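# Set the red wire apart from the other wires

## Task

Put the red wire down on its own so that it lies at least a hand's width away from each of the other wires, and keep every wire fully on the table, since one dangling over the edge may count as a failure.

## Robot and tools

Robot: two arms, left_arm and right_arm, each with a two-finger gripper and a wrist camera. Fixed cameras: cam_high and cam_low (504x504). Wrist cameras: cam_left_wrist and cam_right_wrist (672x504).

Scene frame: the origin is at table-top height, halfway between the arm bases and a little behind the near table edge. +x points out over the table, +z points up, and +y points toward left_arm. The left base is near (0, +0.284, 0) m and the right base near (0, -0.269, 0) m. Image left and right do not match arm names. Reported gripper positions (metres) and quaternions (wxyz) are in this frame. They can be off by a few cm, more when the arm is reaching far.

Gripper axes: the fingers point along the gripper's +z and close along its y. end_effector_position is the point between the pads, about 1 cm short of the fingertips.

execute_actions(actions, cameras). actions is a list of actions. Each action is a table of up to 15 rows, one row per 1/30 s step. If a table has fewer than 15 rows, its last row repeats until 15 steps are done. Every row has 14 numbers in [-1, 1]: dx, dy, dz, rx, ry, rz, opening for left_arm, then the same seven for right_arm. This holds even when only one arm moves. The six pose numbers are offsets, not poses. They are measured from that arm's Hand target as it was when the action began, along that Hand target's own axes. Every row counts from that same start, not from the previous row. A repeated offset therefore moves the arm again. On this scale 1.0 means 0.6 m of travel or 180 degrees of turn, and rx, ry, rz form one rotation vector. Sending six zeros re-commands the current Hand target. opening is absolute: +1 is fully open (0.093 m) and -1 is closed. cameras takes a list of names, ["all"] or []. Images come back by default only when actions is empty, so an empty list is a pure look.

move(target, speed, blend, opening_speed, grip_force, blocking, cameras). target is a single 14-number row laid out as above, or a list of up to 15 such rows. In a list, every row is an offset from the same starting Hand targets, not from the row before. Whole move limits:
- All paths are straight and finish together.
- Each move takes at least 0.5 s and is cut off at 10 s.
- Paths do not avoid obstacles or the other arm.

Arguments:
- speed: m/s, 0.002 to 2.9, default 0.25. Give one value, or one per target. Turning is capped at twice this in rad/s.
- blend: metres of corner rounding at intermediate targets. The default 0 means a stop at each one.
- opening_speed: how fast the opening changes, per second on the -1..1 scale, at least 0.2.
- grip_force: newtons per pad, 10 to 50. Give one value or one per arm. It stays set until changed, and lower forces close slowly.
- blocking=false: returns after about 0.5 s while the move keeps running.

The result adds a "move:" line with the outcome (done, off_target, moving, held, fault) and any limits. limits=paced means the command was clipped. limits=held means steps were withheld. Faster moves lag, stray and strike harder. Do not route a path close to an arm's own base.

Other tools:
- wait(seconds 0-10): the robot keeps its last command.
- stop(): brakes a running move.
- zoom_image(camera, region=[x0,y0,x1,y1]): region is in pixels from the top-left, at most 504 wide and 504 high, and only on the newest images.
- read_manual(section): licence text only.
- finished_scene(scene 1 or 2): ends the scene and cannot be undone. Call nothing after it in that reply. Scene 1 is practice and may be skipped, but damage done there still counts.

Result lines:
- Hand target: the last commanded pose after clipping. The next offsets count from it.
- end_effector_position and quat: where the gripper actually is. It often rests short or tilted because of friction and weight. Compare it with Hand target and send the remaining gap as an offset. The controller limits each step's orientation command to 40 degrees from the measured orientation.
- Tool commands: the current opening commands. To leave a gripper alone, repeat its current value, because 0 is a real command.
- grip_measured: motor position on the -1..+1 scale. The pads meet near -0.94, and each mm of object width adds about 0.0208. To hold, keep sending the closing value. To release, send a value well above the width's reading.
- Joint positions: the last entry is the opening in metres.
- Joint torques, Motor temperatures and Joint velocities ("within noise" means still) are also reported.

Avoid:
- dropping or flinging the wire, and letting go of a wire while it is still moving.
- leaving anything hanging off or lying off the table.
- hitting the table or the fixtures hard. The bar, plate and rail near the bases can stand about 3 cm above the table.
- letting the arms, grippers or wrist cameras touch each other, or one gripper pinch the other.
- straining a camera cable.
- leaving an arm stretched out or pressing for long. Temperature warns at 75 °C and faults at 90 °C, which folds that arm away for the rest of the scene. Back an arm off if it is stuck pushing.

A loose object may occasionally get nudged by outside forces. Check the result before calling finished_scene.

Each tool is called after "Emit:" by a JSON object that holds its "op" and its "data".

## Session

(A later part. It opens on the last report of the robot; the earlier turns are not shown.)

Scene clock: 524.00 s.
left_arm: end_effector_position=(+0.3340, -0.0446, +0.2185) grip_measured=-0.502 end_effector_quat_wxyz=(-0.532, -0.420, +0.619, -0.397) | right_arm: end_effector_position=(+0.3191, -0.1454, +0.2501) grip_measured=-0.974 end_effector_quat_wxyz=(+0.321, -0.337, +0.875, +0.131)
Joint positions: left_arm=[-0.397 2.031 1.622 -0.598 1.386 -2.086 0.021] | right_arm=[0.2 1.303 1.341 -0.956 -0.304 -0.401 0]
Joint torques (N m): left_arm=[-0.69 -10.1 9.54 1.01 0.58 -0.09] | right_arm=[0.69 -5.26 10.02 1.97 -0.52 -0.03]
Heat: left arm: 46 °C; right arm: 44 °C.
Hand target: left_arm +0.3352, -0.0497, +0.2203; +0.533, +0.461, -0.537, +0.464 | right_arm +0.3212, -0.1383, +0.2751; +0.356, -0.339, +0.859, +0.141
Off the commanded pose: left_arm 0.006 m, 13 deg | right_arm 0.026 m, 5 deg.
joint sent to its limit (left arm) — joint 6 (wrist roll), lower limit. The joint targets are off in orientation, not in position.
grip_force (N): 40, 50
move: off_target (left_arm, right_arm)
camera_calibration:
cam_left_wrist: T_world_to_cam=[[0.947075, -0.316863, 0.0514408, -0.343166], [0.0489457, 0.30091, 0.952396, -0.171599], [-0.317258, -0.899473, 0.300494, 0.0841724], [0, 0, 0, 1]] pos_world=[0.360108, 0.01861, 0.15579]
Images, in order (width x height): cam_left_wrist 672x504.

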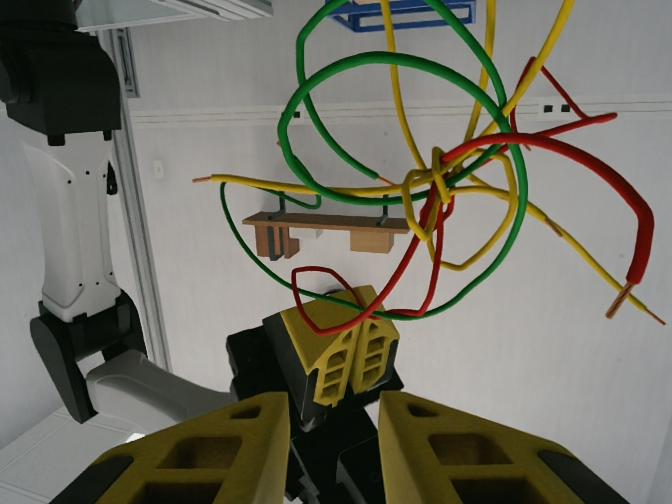

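Emit:
{"op": "move", "data": {"target": [[-0.0315, -0.0252, 0, 0, 0, 0, -0.27, 0, 0, 0, 0, 0, 0, -1], [-0.0315, -0.0252, 0.0865, 0, 0, 0, -0.27, 0, 0, 0, 0, 0, 0, -1]], "speed": 0.1, "blend": [0.004, 0], "cameras": ["cam_left_wrist"]}}

Emit:
{"op": "zoom_image", "data": {"camera": "cam_left_wrist", "region": [220, 200, 560, 504]}}

Scene clock: 527.43 s.
left_arm: end_effector_position=(+0.3420, -0.0975, +0.2049) grip_measured=-0.272 end_effector_quat_wxyz=(-0.534, -0.390, +0.646, -0.382) | right_arm: end_effector_position=(+0.3191, -0.1454, +0.2501) grip_measured=-0.974 end_effector_quat_wxyz=(+0.321, -0.337, +0.875, +0.131)
Joint positions: left_arm=[-0.491 2.209 1.849 -0.618 1.356 -2.087 0.032] | right_arm=[0.2 1.303 1.341 -0.956 -0.304 -0.401 0]
Joint torques (N m): left_arm=[-0.76 -11.38 9.68 0.94 0.41 -0.08] | right_arm=[0.66 -5.24 10.04 1.99 -0.52 -0.03]
Heat: left arm: 46 °C; right arm: 44 °C.
Hand target: left_arm +0.3429, -0.1032, +0.2013; -0.533, -0.461, +0.537, -0.464 | right_arm +0.3212, -0.1383, +0.2751; +0.356, -0.339, +0.859, +0.141
Off the commanded pose: left_arm 0.007 m, 18 deg | right_arm 0.026 m, 5 deg.
joint sent to its limit (left arm) — joint 6 (wrist roll), lower limit. The joint targets are off in orientation, not in position.
grip_force (N): 40, 50
move: off_target (left_arm, right_arm)
camera_calibration:
cam_left_wrist: T_world_to_cam=[[0.917403, -0.388919, 0.0843431, -0.370394], [0.0353498, 0.290741, 0.956149, -0.140271], [-0.396386, -0.874192, 0.280475, 0.0769037], [0, 0, 0, 1]] pos_world=[0.375242, -0.036042, 0.14379]
Images, in order (width x height): cam_left_wrist 672x504.

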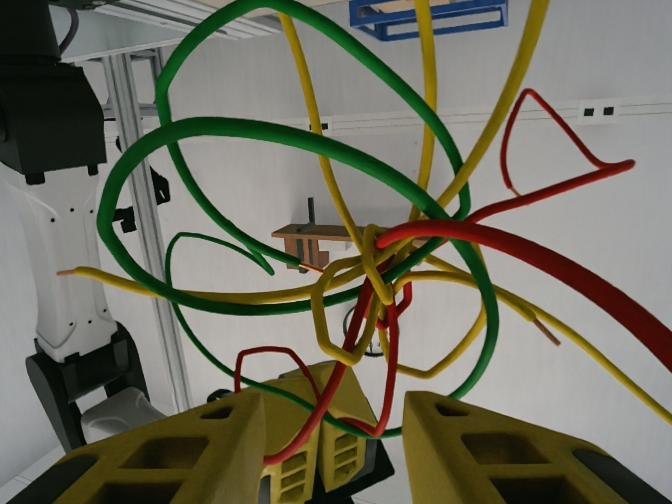

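Scaled by 1.482 from the camera's 672x504 image, which has a finer 960x720 frame.

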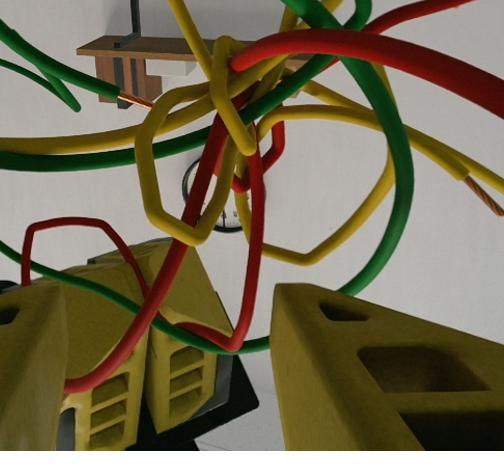

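Emit:
{"op": "move", "data": {"target": [-0.0133, -0.0112, 0.0532, 0, 0, 0, -0.27, 0, 0, 0, 0, 0, 0, -1], "speed": 0.08, "cameras": ["cam_left_wrist"]}}

Emit:
{"op": "zoom_image", "data": {"camera": "cam_left_wrist", "region": [200, 200, 520, 504]}}

Scene clock: 530.53 s.
left_arm: end_effector_position=(+0.3466, -0.1283, +0.1980) grip_measured=-0.272 end_effector_quat_wxyz=(-0.530, -0.379, +0.660, -0.373) | right_arm: end_effector_position=(+0.3191, -0.1454, +0.2501) grip_measured=-0.974 end_effector_quat_wxyz=(+0.321, -0.337, +0.875, +0.131)
Joint positions: left_arm=[-0.54 2.324 2.022 -0.665 1.33 -2.087 0.032] | right_arm=[0.2 1.303 1.341 -0.956 -0.304 -0.401 0]
Joint torques (N m): left_arm=[-1.25 -12.22 9.76 0.97 0.4 -0.07] | right_arm=[0.64 -5.29 9.99 1.98 -0.52 -0.03]
Heat: left arm: 47 °C; right arm: 44 °C.
Hand target: left_arm +0.3450, -0.1358, +0.1933; -0.533, -0.461, +0.537, -0.464 | right_arm +0.3212, -0.1383, +0.2751; +0.356, -0.339, +0.859, +0.141
Off the commanded pose: left_arm 0.009 m, 20 deg | right_arm 0.026 m, 5 deg.
joint sent to its limit (left arm) — joint 6 (wrist roll), lower limit. The joint targets are off in orientation, not in position.
grip_force (N): 40, 50
move: off_target (left_arm, right_arm)
camera_calibration:
cam_left_wrist: T_world_to_cam=[[0.901857, -0.420428, 0.0994681, -0.387664], [0.0237486, 0.278126, 0.960251, -0.123351], [-0.431381, -0.863647, 0.260815, 0.0711051], [0, 0, 0, 1]] pos_world=[0.38322, -0.0672678, 0.138463]
Images, in order (width x height): cam_left_wrist 672x504.

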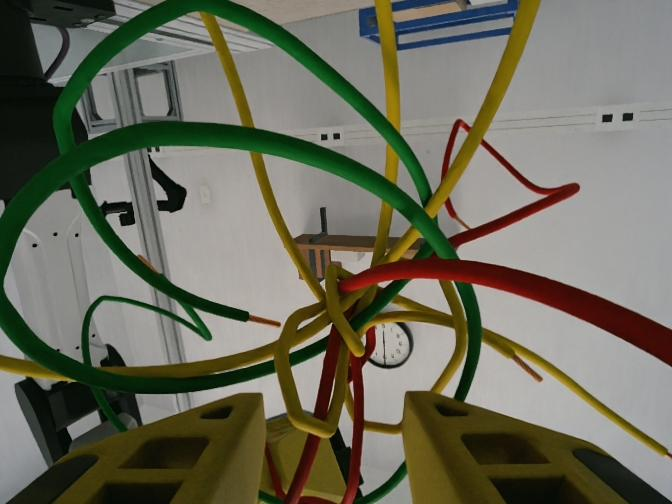

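Scaled by 1.575 from the camera's 672x504 image, which has a finer 960x720 frame.

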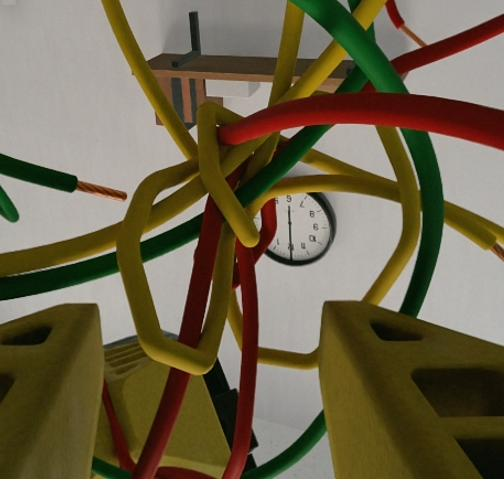

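Emit:
{"op": "move", "data": {"target": [[0.0133, 0.0072, 0.0238, 0, 0, 0, -0.27, 0, 0, 0, 0, 0, 0, -1], [0.0133, 0.0072, 0.0238, 0, 0, 0, -0.83, 0, 0, 0, 0, 0, 0, -1]], "speed": 0.08, "opening_speed": 0.6, "cameras": ["cam_left_wrist"]}}

Emit:
{"op": "zoom_image", "data": {"camera": "cam_left_wrist", "region": [200, 200, 520, 504]}}

Scene clock: 535.00 s.
left_arm: end_effector_position=(+0.3413, -0.1414, +0.2050) grip_measured=-0.827 end_effector_quat_wxyz=(-0.528, -0.373, +0.669, -0.367) | right_arm: end_effector_position=(+0.3191, -0.1454, +0.2501) grip_measured=-0.974 end_effector_quat_wxyz=(+0.321, -0.337, +0.875, +0.131)
Joint positions: left_arm=[-0.568 2.351 2.102 -0.714 1.313 -2.087 0.005] | right_arm=[0.2 1.303 1.341 -0.956 -0.304 -0.401 0]
Joint torques (N m): left_arm=[-1.37 -12.48 9.85 0.99 0.42 -0.08] | right_arm=[0.68 -5.26 10.06 1.98 -0.52 -0.03]
Motor temperatures (°C): left_arm=[20 47 35 21 23 20 22] | right_arm=[17 32 44 23 18 20 22]
Heat: left arm: 47 °C; right arm: 44 °C.
Hand target: left_arm +0.3386, -0.1493, +0.2013; -0.533, -0.461, +0.536, -0.464 | right_arm +0.3212, -0.1383, +0.2751; +0.356, -0.339, +0.859, +0.141
Off the commanded pose: left_arm 0.009 m, 21 deg | right_arm 0.026 m, 5 deg.
joint sent to its limit (left arm) — joint 6 (wrist roll), lower limit. The joint targets are off in orientation, not in position.
grip_force (N): 40, 50
move: off_target (left_arm, right_arm); target 2's new opening was sent with left_arm's hand 0.009 m and 21 deg from that target
camera_calibration:
cam_left_wrist: T_world_to_cam=[[0.892672, -0.43819, 0.105481, -0.389652], [0.0181004, 0.268701, 0.963054, -0.126151], [-0.450343, -0.857782, 0.247793, 0.0655897], [0, 0, 0, 1]] pos_world=[0.379652, -0.080583, 0.146338]
Images, in order (width x height): cam_left_wrist 672x504.

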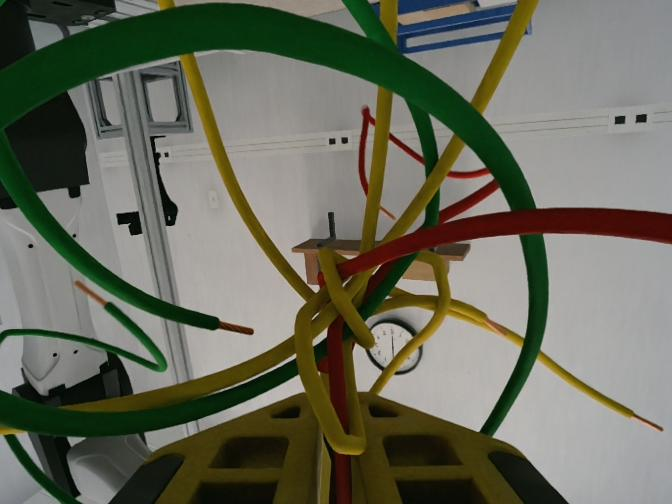

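Scaled by 1.575 from the camera's 672x504 image, which has a finer 960x720 frame.

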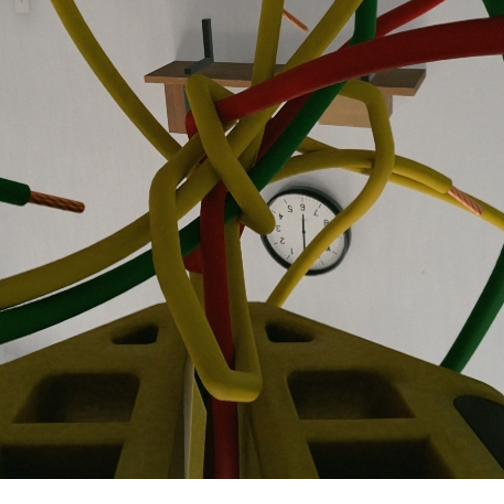

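Emit:
{"op": "move", "data": {"target": [0, 0, 0, 0, 0, 0, -0.83, -0.0472, 0, -0.047, 0, 0, 0, -1], "speed": 0.05, "cameras": ["cam_left_wrist"]}}

Emit:
{"op": "zoom_image", "data": {"camera": "cam_left_wrist", "region": [200, 200, 520, 504]}}

Scene clock: 536.57 s.
left_arm: end_effector_position=(+0.3359, -0.1444, +0.2157) grip_measured=-0.828 end_effector_quat_wxyz=(-0.539, -0.355, +0.668, -0.372) | right_arm: end_effector_position=(+0.3145, -0.1466, +0.2895) grip_measured=-0.974 end_effector_quat_wxyz=(+0.320, -0.336, +0.876, +0.132)
Joint positions: left_arm=[-0.577 2.351 2.121 -0.714 1.345 -2.087 0.005] | right_arm=[0.202 1.338 1.533 -1.116 -0.305 -0.397 0]
Joint torques (N m): left_arm=[-0.47 -12.4 8.49 0.91 0.11 -0.08] | right_arm=[0.81 -3.55 11.3 2.05 -0.48 -0.03]
Heat: left arm: 47 °C; right arm: 45 °C.
Hand target: left_arm +0.3386, -0.1493, +0.2012; -0.533, -0.461, +0.536, -0.464 | right_arm +0.3212, -0.1383, +0.3149; +0.356, -0.339, +0.860, +0.141
Off the commanded pose: left_arm 0.016 m, 22 deg | right_arm 0.028 m, 5 deg.
joint sent to its limit (left arm) — joint 6 (wrist roll), lower limit. The joint targets are off in orientation, not in position.
grip_force (N): 40, 50
move: off_target (left_arm, right_arm)
camera_calibration:
cam_left_wrist: T_world_to_cam=[[0.880501, -0.458064, 0.122046, -0.389724], [0.0239904, 0.300185, 0.953579, -0.131072], [-0.473436, -0.8367, 0.275303, 0.0628902], [0, 0, 0, 1]] pos_world=[0.376071, -0.0865523, 0.155238]
Images, in order (width x height): cam_left_wrist 672x504.

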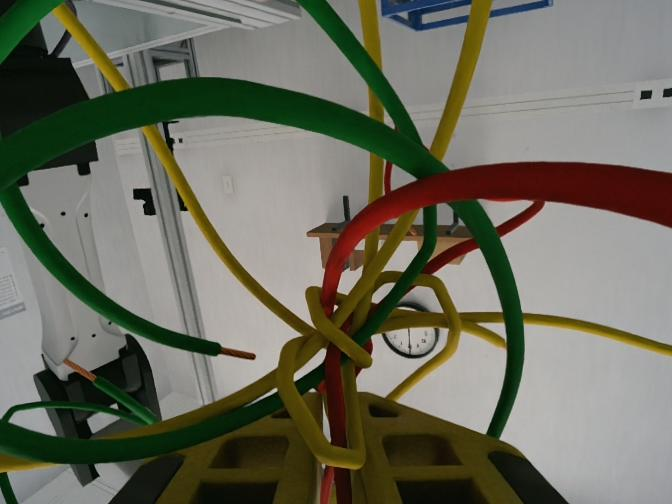

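Scaled by 1.575 from the camera's 672x504 image, which has a finer 960x720 frame.

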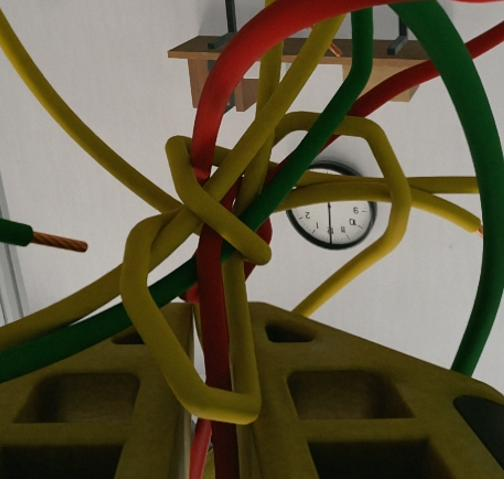

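Emit:
{"op": "move", "data": {"target": [0, 0, 0, 0, 0, 0, -0.83, -0.0472, 0, -0.047, 0, 0, 0, -1], "speed": 0.05, "cameras": ["cam_left_wrist"]}}

Emit:
{"op": "zoom_image", "data": {"camera": "cam_left_wrist", "region": [200, 200, 520, 504]}}

Scene clock: 538.10 s.
left_arm: end_effector_position=(+0.3338, -0.1449, +0.2221) grip_measured=-0.828 end_effector_quat_wxyz=(-0.545, -0.345, +0.666, -0.374) | right_arm: end_effector_position=(+0.3160, -0.1463, +0.3289) grip_measured=-0.975 end_effector_quat_wxyz=(+0.316, -0.337, +0.877, +0.132)
Joint positions: left_arm=[-0.58 2.351 2.133 -0.717 1.365 -2.087 0.005] | right_arm=[0.207 1.427 1.788 -1.289 -0.301 -0.394 0]
Joint torques (N m): left_arm=[-0.21 -12.41 7.57 0.88 -0.07 -0.08] | right_arm=[0.76 -4.04 10.76 2.08 -0.48 -0.03]
Heat: left arm: 47 °C; right arm: 45 °C.
Hand target: left_arm +0.3385, -0.1494, +0.2013; -0.533, -0.461, +0.537, -0.464 | right_arm +0.3213, -0.1383, +0.3549; +0.356, -0.339, +0.860, +0.141
Off the commanded pose: left_arm 0.022 m, 23 deg | right_arm 0.028 m, 5 deg.
joint sent to its limit (left arm) — joint 6 (wrist roll), lower limit. The joint targets are off in orientation, not in position.
grip_force (N): 40, 50
move: off_target (left_arm, right_arm)
camera_calibration:
cam_left_wrist: T_world_to_cam=[[0.874449, -0.467488, 0.129591, -0.38979], [0.0292174, 0.3174, 0.947842, -0.1349], [-0.484237, -0.825053, 0.291209, 0.0614168], [0, 0, 0, 1]] pos_world=[0.374533, -0.0887328, 0.160492]
Images, in order (width x height): cam_left_wrist 672x504.

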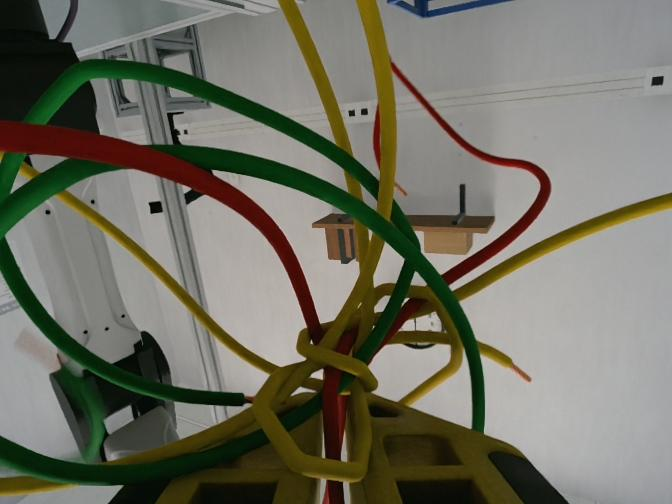

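Scaled by 1.575 from the camera's 672x504 image, which has a finer 960x720 frame.

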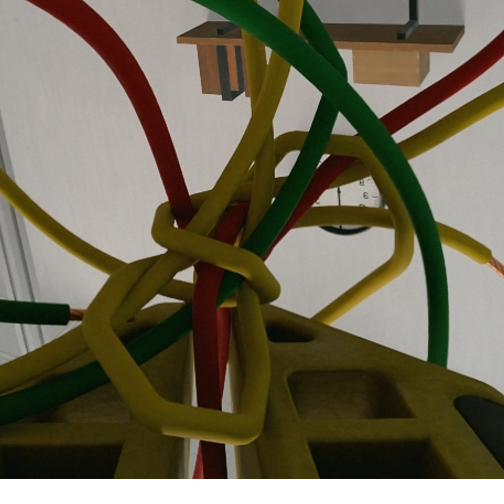

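Emit:
{"op": "move", "data": {"target": [-0.0667, 0, 0, 0, 0, 0, -0.83, -0.0354, 0, -0.0353, 0, 0, 0, -1], "speed": 0.05, "cameras": ["cam_left_wrist"]}}

Emit:
{"op": "zoom_image", "data": {"camera": "cam_left_wrist", "region": [200, 200, 520, 504]}}

Scene clock: 542.53 s.
left_arm: end_effector_position=(+0.3329, -0.1461, +0.1998) grip_measured=-0.828 end_effector_quat_wxyz=(-0.546, -0.331, +0.667, -0.384) | right_arm: end_effector_position=(+0.3150, -0.1474, +0.3522) grip_measured=-0.975 end_effector_quat_wxyz=(+0.300, -0.336, +0.883, +0.132)
Joint positions: left_arm=[-0.58 2.351 2.027 -0.58 1.382 -2.087 0.005] | right_arm=[0.209 1.522 2.013 -1.453 -0.296 -0.393 0]
Joint torques (N m): left_arm=[0.13 -11.63 4.85 0.93 -0.26 -0.08] | right_arm=[0.8 -4.88 10.95 2.21 -0.53 -0.03]
Heat: left arm: 48 °C; right arm: 46 °C.
Hand target: left_arm +0.3388, -0.1494, +0.1612; -0.533, -0.461, +0.537, -0.464 | right_arm +0.3214, -0.1383, +0.3848; +0.356, -0.339, +0.860, +0.141
Off the commanded pose: left_arm 0.039 m, 23 deg | right_arm 0.035 m, 7 deg.
joint sent to its limit (left arm) — joint 6 (wrist roll), lower limit. The joint targets are off in orientation, not in position.
grip_force (N): 40, 50
move: off_target (left_arm, right_arm)
camera_calibration:
cam_left_wrist: T_world_to_cam=[[0.867415, -0.471475, 0.159071, -0.390919], [0.0156662, 0.345404, 0.938323, -0.10285], [-0.49734, -0.811423, 0.306995, 0.0697378], [0, 0, 0, 1]] pos_world=[0.375383, -0.0921969, 0.137281]
Images, in order (width x height): cam_left_wrist 672x504.

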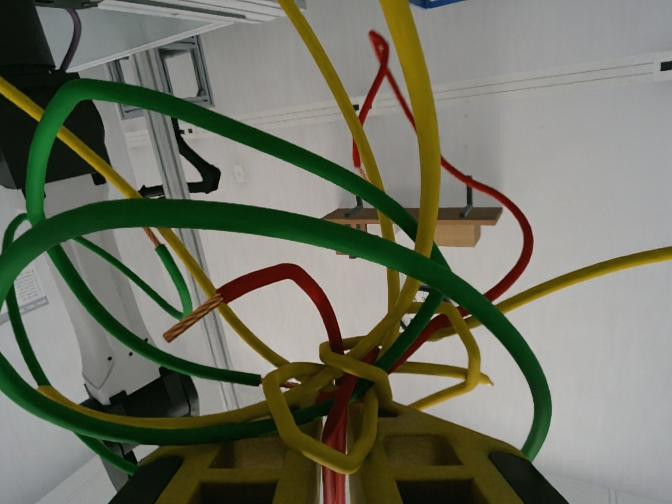

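Scaled by 1.575 from the camera's 672x504 image, which has a finer 960x720 frame.

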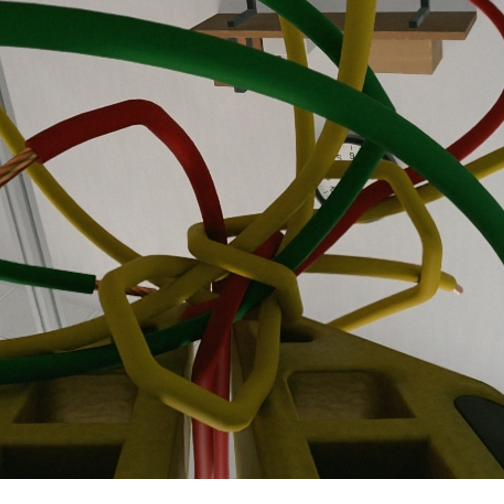

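Emit:
{"op": "move", "data": {"target": [-0.08, 0, 0, 0, 0, 0, -0.83, 0, 0, 0, 0, 0, 0, -1], "speed": 0.05, "cameras": ["cam_left_wrist"]}}

Emit:
{"op": "zoom_image", "data": {"camera": "cam_left_wrist", "region": [200, 200, 520, 504]}}

Scene clock: 547.00 s.
left_arm: end_effector_position=(+0.3268, -0.1446, +0.1776) grip_measured=-0.828 end_effector_quat_wxyz=(-0.554, -0.295, +0.666, -0.404) | right_arm: end_effector_position=(+0.3113, -0.1494, +0.3441) grip_measured=-0.975 end_effector_quat_wxyz=(+0.278, -0.334, +0.891, +0.131)
Joint positions: left_arm=[-0.58 2.351 1.894 -0.384 1.436 -2.087 0.005] | right_arm=[0.209 1.533 2.013 -1.487 -0.289 -0.393 0]
Joint torques (N m): left_arm=[0.77 -9.51 3.45 0.68 -0.79 -0.07] | right_arm=[0.73 -6.13 10.91 2.46 -0.62 -0.06]
Heat: left arm: 47 °C; right arm: 46 °C.
Hand target: left_arm +0.3391, -0.1493, +0.1133; -0.533, -0.461, +0.537, -0.464 | right_arm +0.3214, -0.1383, +0.3848; +0.356, -0.339, +0.860, +0.141
Off the commanded pose: left_arm 0.066 m, 25 deg | right_arm 0.043 m, 10 deg.
joint sent to its limit (left arm) — joint 6 (wrist roll), lower limit. The joint targets are off in position and orientation.
grip_force (N): 40, 50
move: off_target (left_arm, right_arm)
camera_calibration:
cam_left_wrist: T_world_to_cam=[[0.846751, -0.485422, 0.217666, -0.386963], [0.000846206, 0.410382, 0.911913, -0.063429], [-0.531989, -0.771979, 0.347903, 0.0844714], [0, 0, 0, 1]] pos_world=[0.372653, -0.0966, 0.112682]
Images, in order (width x height): cam_left_wrist 672x504.

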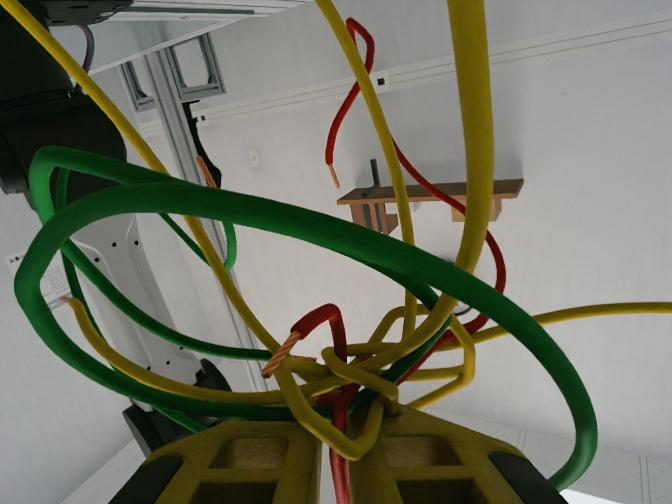

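Scaled by 1.575 from the camera's 672x504 image, which has a finer 960x720 frame.

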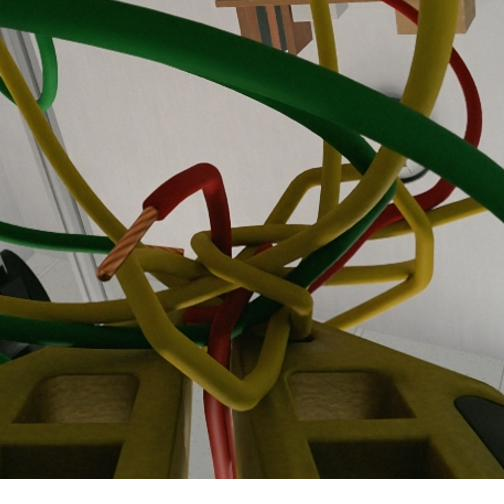

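Emit:
{"op": "move", "data": {"target": [-0.0667, 0, 0, 0, 0, 0, -0.83, 0, 0, 0, 0, 0, 0, -1], "speed": 0.05, "cameras": ["cam_left_wrist"]}}

Emit:
{"op": "zoom_image", "data": {"camera": "cam_left_wrist", "region": [200, 200, 520, 504]}}

Scene clock: 551.30 s.
left_arm: end_effector_position=(+0.3200, -0.1412, +0.1622) grip_measured=-0.828 end_effector_quat_wxyz=(-0.552, -0.269, +0.668, -0.420) | right_arm: end_effector_position=(+0.3075, -0.1498, +0.3389) grip_measured=-0.976 end_effector_quat_wxyz=(+0.262, -0.335, +0.895, +0.132)
Joint positions: left_arm=[-0.58 2.342 1.786 -0.229 1.463 -2.088 0.005] | right_arm=[0.212 1.54 2.013 -1.513 -0.285 -0.393 0]
Joint torques (N m): left_arm=[1.43 -6.15 2.84 0.54 -1.09 -0.05] | right_arm=[0.44 -6.94 10.92 2.63 -0.66 -0.06]
Heat: left arm: 47 °C; right arm: 46 °C.
Hand target: left_arm +0.3393, -0.1493, +0.0733; -0.533, -0.461, +0.537, -0.464 | right_arm +0.3214, -0.1383, +0.3848; +0.356, -0.339, +0.860, +0.141
Off the commanded pose: left_arm 0.091 m, 27 deg | right_arm 0.049 m, 12 deg.
joint sent to its limit (left arm) — joint 6 (wrist roll), lower limit. The joint targets are off in position and orientation.
grip_force (N): 40, 50
move: off_target (left_arm, right_arm)
camera_calibration:
cam_left_wrist: T_world_to_cam=[[0.830524, -0.487167, 0.269996, -0.379771], [-0.0232729, 0.453972, 0.890712, -0.0334668], [-0.556496, -0.746042, 0.365697, 0.0974404], [0, 0, 0, 1]] pos_world=[0.368855, -0.0971239, 0.0967122]
Images, in order (width x height): cam_left_wrist 672x504.

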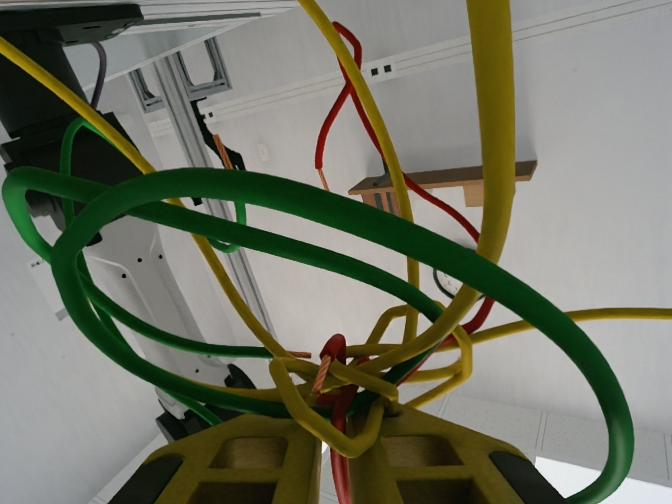

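Scaled by 1.575 from the camera's 672x504 image, which has a finer 960x720 frame.

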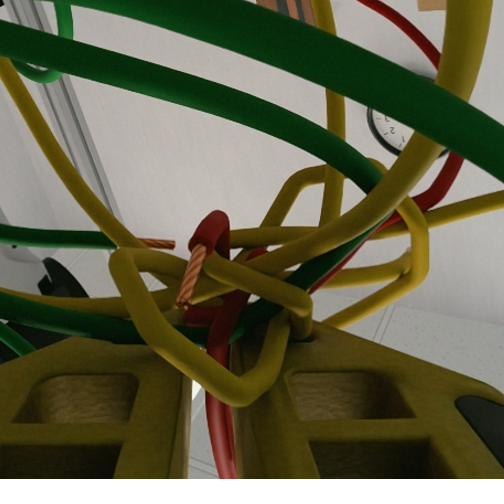

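Emit:
{"op": "move", "data": {"target": [-0.05, 0, 0, 0, 0, 0, -0.83, 0, 0, 0, 0, 0, 0, -1], "speed": 0.05, "cameras": ["cam_left_wrist"]}}

Emit:
{"op": "zoom_image", "data": {"camera": "cam_left_wrist", "region": [240, 280, 440, 504]}}

Scene clock: 555.53 s.
left_arm: end_effector_position=(+0.3376, -0.1435, +0.0926) grip_measured=-0.828 end_effector_quat_wxyz=(-0.531, -0.358, +0.667, -0.380) | right_arm: end_effector_position=(+0.3240, -0.1441, +0.3667) grip_measured=-0.978 end_effector_quat_wxyz=(+0.328, -0.337, +0.873, +0.130)
Joint positions: left_arm=[-0.565 2.45 1.798 -0.272 1.336 -2.094 0.005] | right_arm=[0.212 1.535 2.058 -1.423 -0.298 -0.391 0]
Joint torques (N m): left_arm=[-0.24 -6.97 6.45 1.46 0.14 0] | right_arm=[0.69 -5.3 7.92 2.01 -0.48 -0.02]
Heat: left arm: 47 °C; right arm: 46 °C.
Hand target: left_arm +0.3395, -0.1493, +0.0433; -0.533, -0.461, +0.537, -0.464 | right_arm +0.3213, -0.1383, +0.3849; +0.356, -0.339, +0.860, +0.141
Off the commanded pose: left_arm 0.050 m, 21 deg | right_arm 0.019 m, 4 deg.
joint sent to its limit (left arm) — joint 6 (wrist roll), lower limit. The joint targets are off in position and orientation.
grip_force (N): 40, 50
move: off_target (left_arm, right_arm)
camera_calibration:
cam_left_wrist: T_world_to_cam=[[0.887305, -0.441177, 0.134359, -0.37676], [0.00583008, 0.302042, 0.953277, -0.00744179], [-0.461146, -0.845064, 0.270575, 0.0933932], [0, 0, 0, 1]] pos_world=[0.377412, -0.0850468, 0.0324451]
Images, in order (width x height): cam_left_wrist 672x504.

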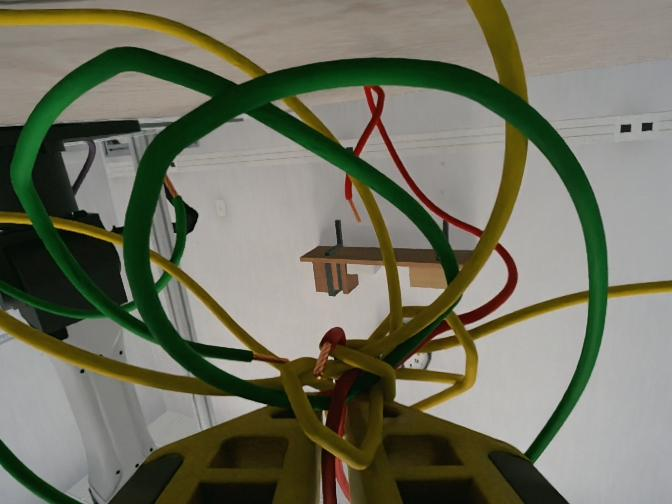

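Scaled by 2.250 from the camera's 672x504 image, which has a finer 960x720 frame.

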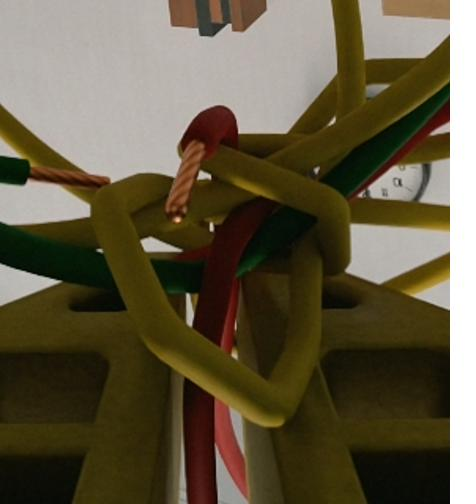

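Emit:
{"op": "wait", "data": {"seconds": 0, "cameras": ["cam_right_wrist", "cam_low"]}}

Emit:
{"op": "zoom_image", "data": {"camera": "cam_low", "region": [160, 60, 300, 330]}}

Scene clock: 555.83 s.
left_arm: end_effector_position=(+0.3376, -0.1435, +0.0926) grip_measured=-0.828 end_effector_quat_wxyz=(-0.531, -0.358, +0.667, -0.380) | right_arm: end_effector_position=(+0.3240, -0.1441, +0.3667) grip_measured=-0.978 end_effector_quat_wxyz=(+0.328, -0.337, +0.873, +0.130)
Joint positions: left_arm=[-0.565 2.45 1.798 -0.272 1.336 -2.094 0.005] | right_arm=[0.212 1.535 2.058 -1.423 -0.298 -0.391 0]
Joint torques (N m): left_arm=[-0.27 -6.93 6.48 1.45 0.15 0.01] | right_arm=[0.7 -5.34 7.9 2.01 -0.48 -0.01]
Heat: left arm: 47 °C; right arm: 45 °C.
Hand target: left_arm +0.3395, -0.1492, +0.0433; -0.533, -0.461, +0.537, -0.464 | right_arm +0.3213, -0.1383, +0.3849; +0.356, -0.339, +0.860, +0.141
Tool commands: left_gripper/opening=-0.83 right_gripper/opening=-1.0
Off the commanded pose: left_arm 0.050 m, 21 deg | right_arm 0.019 m, 4 deg.
grip_force (N): 40, 50
camera_calibration:
cam_right_wrist: T_world_to_cam=[[0.679233, -0.73392, 0.00228384, -0.325635], [-0.708227, -0.656264, -0.260253, 0.26776], [0.192504, 0.175155, -0.965538, 0.406008], [0, 0, 0, 1]] pos_world=[0.332658, -0.134383, 0.462445]
Images, in order (width x height): cam_low 504x504, cam_right_wrist 672x504.

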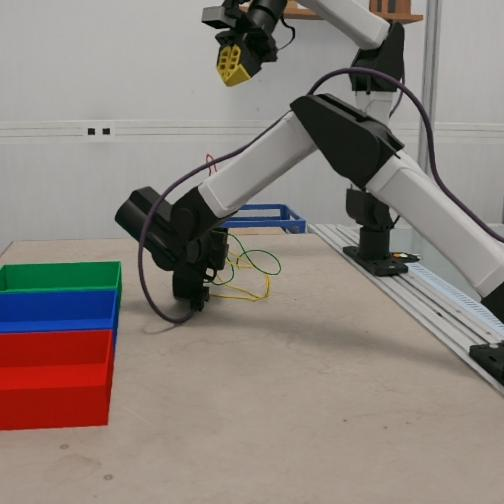

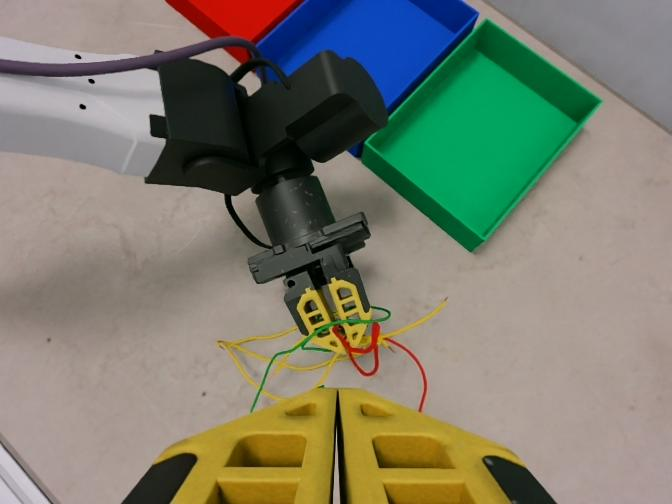

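Scaled by 1.867 from the camera's 504x504 image, which has a finer 720x720 frame.

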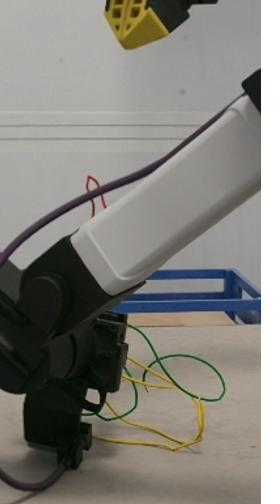

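Emit:
{"op": "move", "data": {"target": [0, 0, 0, 0, 0, 0, -0.83, 0.23, -0.0038, 0.163, 0, 0, 0, -0.6], "speed": 0.15, "cameras": ["cam_right_wrist"]}}

Emit:
{"op": "zoom_image", "data": {"camera": "cam_right_wrist", "region": [200, 180, 500, 440]}}

Scene clock: 559.20 s.
left_arm: end_effector_position=(+0.3376, -0.1435, +0.0926) grip_measured=-0.828 end_effector_quat_wxyz=(-0.531, -0.358, +0.667, -0.380) | right_arm: end_effector_position=(+0.3024, -0.1609, +0.2102) grip_measured=-0.601 end_effector_quat_wxyz=(+0.336, -0.331, +0.871, +0.137)
Joint positions: left_arm=[-0.565 2.45 1.798 -0.272 1.336 -2.094 0.005] | right_arm=[0.136 1.178 1.078 -0.801 -0.355 -0.435 0.016]
Joint torques (N m): left_arm=[-0.27 -6.93 6.48 1.45 0.15 0.01] | right_arm=[-0.49 -4.44 6.67 2 -0.53 -0.29]
Heat: left arm: 46 °C; right arm: 45 °C.
Hand target: left_arm +0.3395, -0.1492, +0.0433; -0.533, -0.461, +0.537, -0.464 | right_arm +0.3020, -0.1592, +0.2182; +0.356, -0.339, +0.859, +0.141
Off the commanded pose: left_arm 0.050 m, 21 deg | right_arm 0.008 m, 3 deg.
joint sent to its limit (left arm) — joint 6 (wrist roll), lower limit. The joint targets are off in position and orientation.
grip_force (N): 40, 50
move: off_target (left_arm, right_arm)
camera_calibration:
cam_right_wrist: T_world_to_cam=[[0.673138, -0.739482, -0.00710182, -0.31984], [-0.711026, -0.644535, -0.281099, 0.207761], [0.20329, 0.194268, -0.959652, 0.260637], [0, 0, 0, 1]] pos_world=[0.310035, -0.15324, 0.306251]
Images, in order (width x height): cam_right_wrist 672x504.

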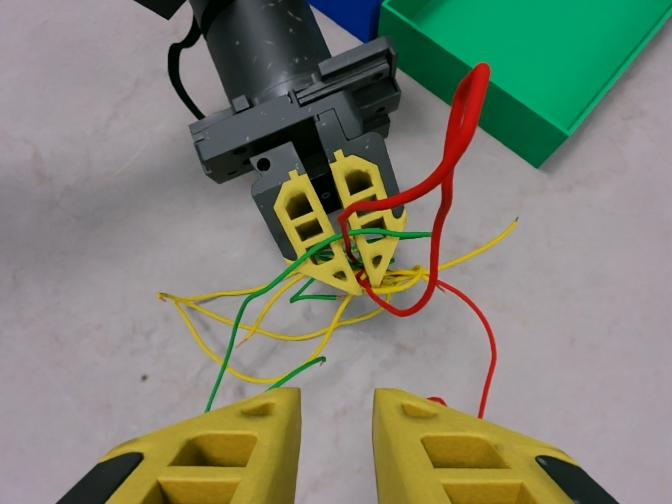

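Scaled by 1.680 from the camera's 672x504 image, which has a finer 960x720 frame.

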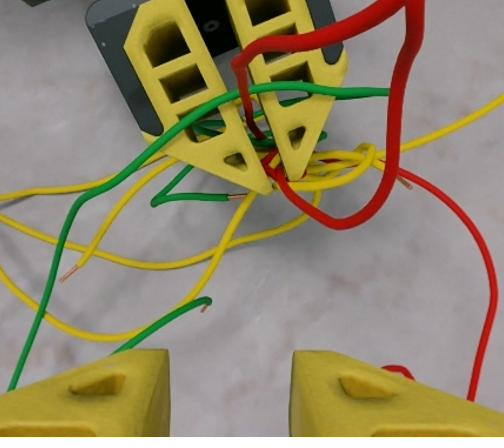

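Emit:
{"op": "move", "data": {"target": [0, 0, 0, 0, 0, 0, -0.83, -0.012, -0.0538, 0.06, 0, 0, 0, -0.5], "speed": 0.1, "cameras": ["cam_right_wrist"]}}

Emit:
{"op": "zoom_image", "data": {"camera": "cam_right_wrist", "region": [180, 150, 500, 450]}}

Scene clock: 561.70 s.
left_arm: end_effector_position=(+0.3376, -0.1435, +0.0926) grip_measured=-0.828 end_effector_quat_wxyz=(-0.531, -0.358, +0.667, -0.380) | right_arm: end_effector_position=(+0.3379, -0.1651, +0.1859) grip_measured=-0.501 end_effector_quat_wxyz=(+0.335, -0.329, +0.872, +0.137)
Joint positions: left_arm=[-0.565 2.45 1.798 -0.272 1.336 -2.094 0.005] | right_arm=[0.091 1.312 1.078 -0.682 -0.382 -0.47 0.021]
Joint torques (N m): left_arm=[-0.27 -6.9 6.49 1.45 0.14 0.01] | right_arm=[-0.4 -3.26 9.48 1.98 -0.56 -0.31]
Heat: left arm: 46 °C; right arm: 45 °C.
Hand target: left_arm +0.3395, -0.1492, +0.0433; -0.533, -0.461, +0.537, -0.464 | right_arm +0.3464, -0.1619, +0.1978; +0.356, -0.339, +0.859, +0.141
Off the commanded pose: left_arm 0.050 m, 21 deg | right_arm 0.015 m, 3 deg.
joint sent to its limit (left arm) — joint 6 (wrist roll), lower limit. The joint targets are off in position and orientation.
grip_force (N): 40, 50
move: off_target (left_arm, right_arm)
camera_calibration:
cam_right_wrist: T_world_to_cam=[[0.67163, -0.740817, -0.0101817, -0.346261], [-0.713358, -0.642902, -0.27892, 0.224049], [0.200083, 0.194594, -0.96026, 0.23211], [0, 0, 0, 1]] pos_world=[0.345946, -0.157642, 0.281852]
Images, in order (width x height): cam_right_wrist 672x504.

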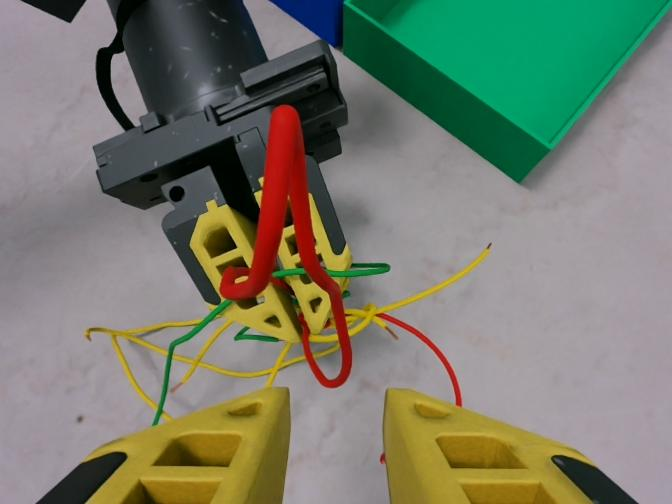

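Scaled by 1.575 from the camera's 672x504 image, which has a finer 960x720 frame.

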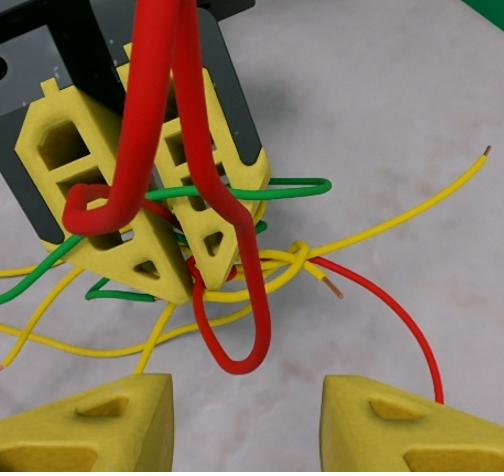

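Emit:
{"op": "move", "data": {"target": [0, 0, 0, 0, 0, 0, -0.83, -0.0273, -0.0038, 0.018, 0, 0, 0, -0.62], "speed": 0.06, "cameras": ["cam_right_wrist"]}}

Emit:
{"op": "zoom_image", "data": {"camera": "cam_right_wrist", "region": [180, 200, 500, 504]}}

Scene clock: 563.07 s.
left_arm: end_effector_position=(+0.3376, -0.1435, +0.0926) grip_measured=-0.828 end_effector_quat_wxyz=(-0.531, -0.358, +0.667, -0.380) | right_arm: end_effector_position=(+0.3510, -0.1555, +0.1877) grip_measured=-0.619 end_effector_quat_wxyz=(+0.336, -0.339, +0.867, +0.141)
Joint positions: left_arm=[-0.565 2.45 1.798 -0.272 1.336 -2.094 0.005] | right_arm=[0.113 1.37 1.127 -0.669 -0.383 -0.47 0.016]
Joint torques (N m): left_arm=[-0.25 -6.93 6.49 1.45 0.14 0.01] | right_arm=[0.65 -3.34 10.59 1.99 -0.32 -0.02]
Heat: left arm: 46 °C; right arm: 46 °C.
Hand target: left_arm +0.3395, -0.1492, +0.0433; -0.533, -0.461, +0.537, -0.464 | right_arm +0.3619, -0.1504, +0.2017; +0.356, -0.339, +0.860, +0.141
Off the commanded pose: left_arm 0.050 m, 21 deg | right_arm 0.019 m, 2 deg.
joint sent to its limit (left arm) — joint 6 (wrist roll), lower limit. The joint targets are off in position and orientation.
grip_force (N): 40, 50
move: off_target (left_arm, right_arm)
camera_calibration:
cam_right_wrist: T_world_to_cam=[[0.687707, -0.725943, -0.00809243, -0.351528], [-0.69785, -0.657938, -0.283059, 0.23314], [0.200161, 0.200309, -0.959068, 0.229915], [0, 0, 0, 1]] pos_world=[0.358425, -0.147851, 0.283652]
Images, in order (width x height): cam_right_wrist 672x504.

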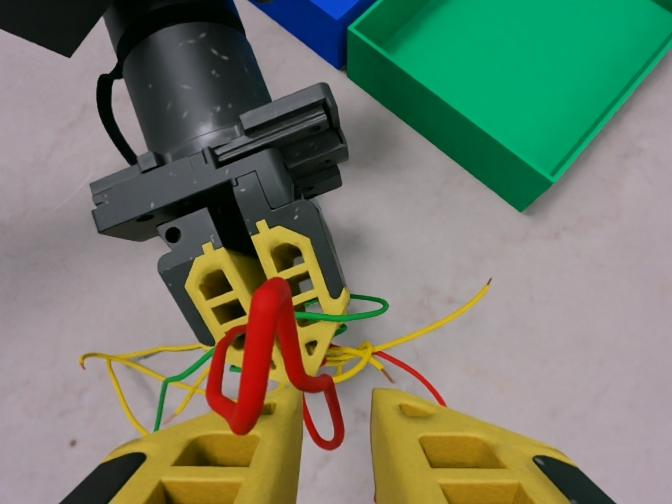

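Scaled by 1.575 from the camera's 672x504 image, which has a finer 960x720 frame.

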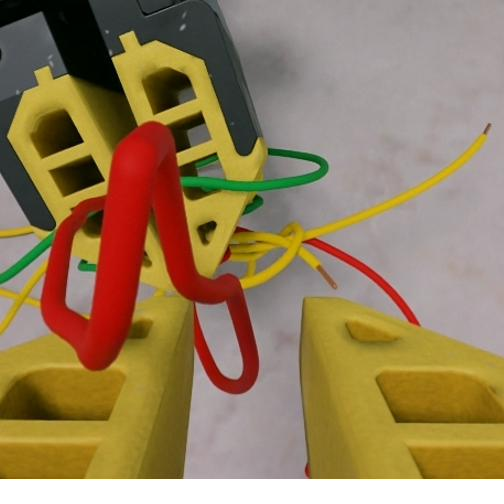

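Emit:
{"op": "move", "data": {"target": [0, 0, 0, 0, 0, 0, -0.83, 0, 0, 0, 0, 0, 0, -1], "speed": 0.05, "opening_speed": 0.6, "cameras": ["cam_right_wrist"]}}

Emit:
{"op": "zoom_image", "data": {"camera": "cam_right_wrist", "region": [180, 240, 460, 504]}}

Scene clock: 564.07 s.
left_arm: end_effector_position=(+0.3376, -0.1435, +0.0926) grip_measured=-0.828 end_effector_quat_wxyz=(-0.531, -0.358, +0.667, -0.380) | right_arm: end_effector_position=(+0.3510, -0.1555, +0.1877) grip_measured=-0.975 end_effector_quat_wxyz=(+0.336, -0.339, +0.867, +0.141)
Joint positions: left_arm=[-0.565 2.45 1.798 -0.272 1.336 -2.094 0.005] | right_arm=[0.113 1.37 1.127 -0.669 -0.383 -0.47 0]
Joint torques (N m): left_arm=[-0.28 -6.94 6.5 1.46 0.15 0.01] | right_arm=[0.62 -3.38 10.58 1.98 -0.31 -0.04]
Heat: left arm: 46 °C; right arm: 46 °C.
Hand target: left_arm +0.3395, -0.1493, +0.0433; -0.533, -0.461, +0.537, -0.464 | right_arm +0.3619, -0.1504, +0.2017; +0.356, -0.339, +0.860, +0.141
Off the commanded pose: left_arm 0.050 m, 21 deg | right_arm 0.018 m, 2 deg.
joint sent to its limit (left arm) — joint 6 (wrist roll), lower limit. The joint targets are off in position and orientation.
grip_force (N): 40, 50
move: off_target (left_arm, right_arm)
camera_calibration:
cam_right_wrist: T_world_to_cam=[[0.687707, -0.725943, -0.00809243, -0.351528], [-0.69785, -0.657938, -0.283059, 0.23314], [0.200161, 0.200309, -0.959068, 0.229915], [0, 0, 0, 1]] pos_world=[0.358425, -0.147851, 0.283652]
Images, in order (width x height): cam_right_wrist 672x504.

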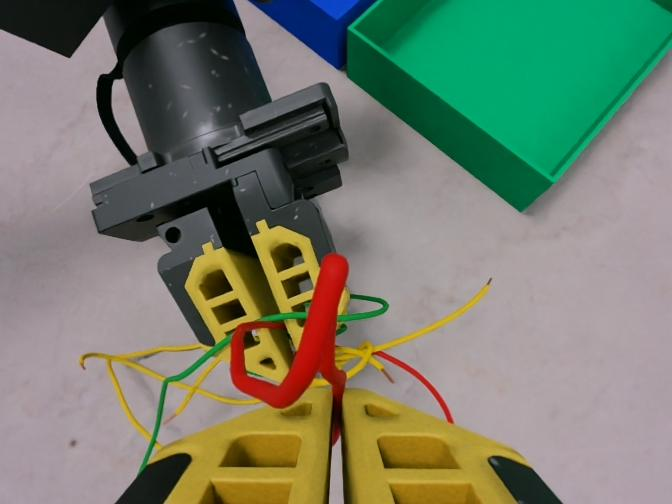

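Scaled by 1.800 from the camera's 672x504 image, which has a finer 960x720 frame.

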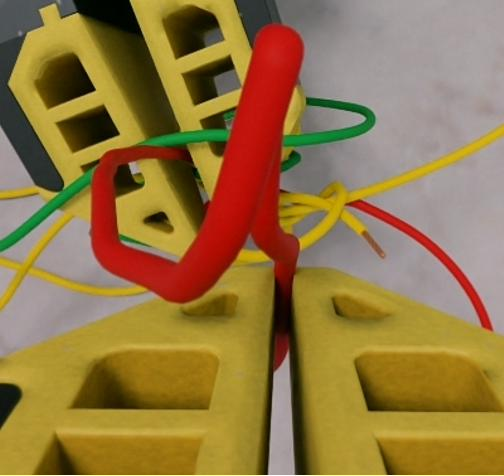

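Emit:
{"op": "move", "data": {"target": [0, 0, 0, 0, 0, 0, -0.83, -0.0707, 0, -0.0705, 0, 0, 0, -1], "speed": 0.05, "cameras": ["cam_left_wrist"]}}

Emit:
{"op": "zoom_image", "data": {"camera": "cam_left_wrist", "region": [240, 280, 440, 504]}}

Scene clock: 566.03 s.
left_arm: end_effector_position=(+0.3385, -0.1454, +0.0980) grip_measured=-0.828 end_effector_quat_wxyz=(-0.535, -0.333, +0.668, -0.396) | right_arm: end_effector_position=(+0.3400, -0.1581, +0.2227) grip_measured=-0.975 end_effector_quat_wxyz=(+0.291, -0.336, +0.884, +0.145)
Joint positions: left_arm=[-0.565 2.459 1.802 -0.217 1.371 -2.094 0.005] | right_arm=[0.119 1.408 1.348 -0.946 -0.369 -0.467 0]
Joint torques (N m): left_arm=[-0.25 -8.29 5.34 0.99 -0.23 0.01] | right_arm=[0.42 -5.08 13.16 2.24 -0.46 -0.04]
Heat: left arm: 46 °C; right arm: 46 °C.
Hand target: left_arm +0.3395, -0.1492, +0.0432; -0.533, -0.461, +0.537, -0.464 | right_arm +0.3621, -0.1505, +0.2617; +0.356, -0.339, +0.860, +0.141
Off the commanded pose: left_arm 0.055 m, 23 deg | right_arm 0.045 m, 8 deg.
joint sent to its limit (left arm) — joint 6 (wrist roll), lower limit. The joint targets are off in position and orientation.
grip_force (N): 40, 50
move: off_target (left_arm, right_arm)
camera_calibration:
cam_left_wrist: T_world_to_cam=[[0.874301, -0.450432, 0.180857, -0.380595], [-0.0129103, 0.350893, 0.936327, 0.0030092], [-0.485213, -0.820966, 0.300971, 0.0993964], [0, 0, 0, 1]] pos_world=[0.381022, -0.090887, 0.0361002]
Images, in order (width x height): cam_left_wrist 672x504.

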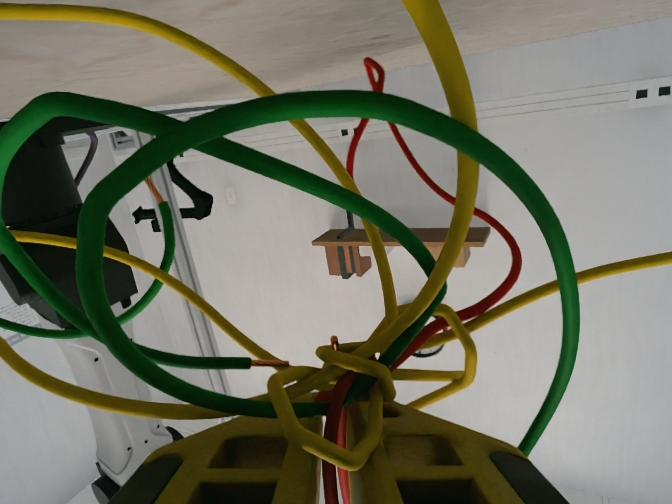

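Scaled by 2.250 from the camera's 672x504 image, which has a finer 960x720 frame.

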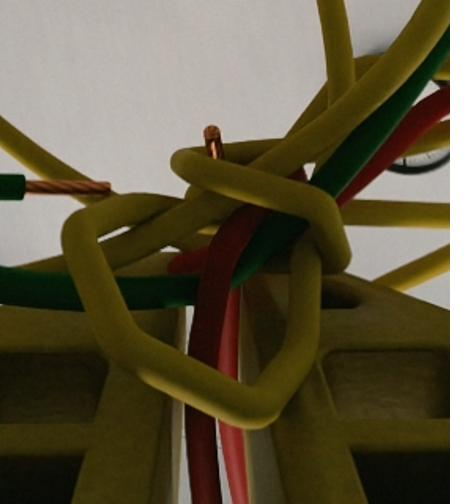

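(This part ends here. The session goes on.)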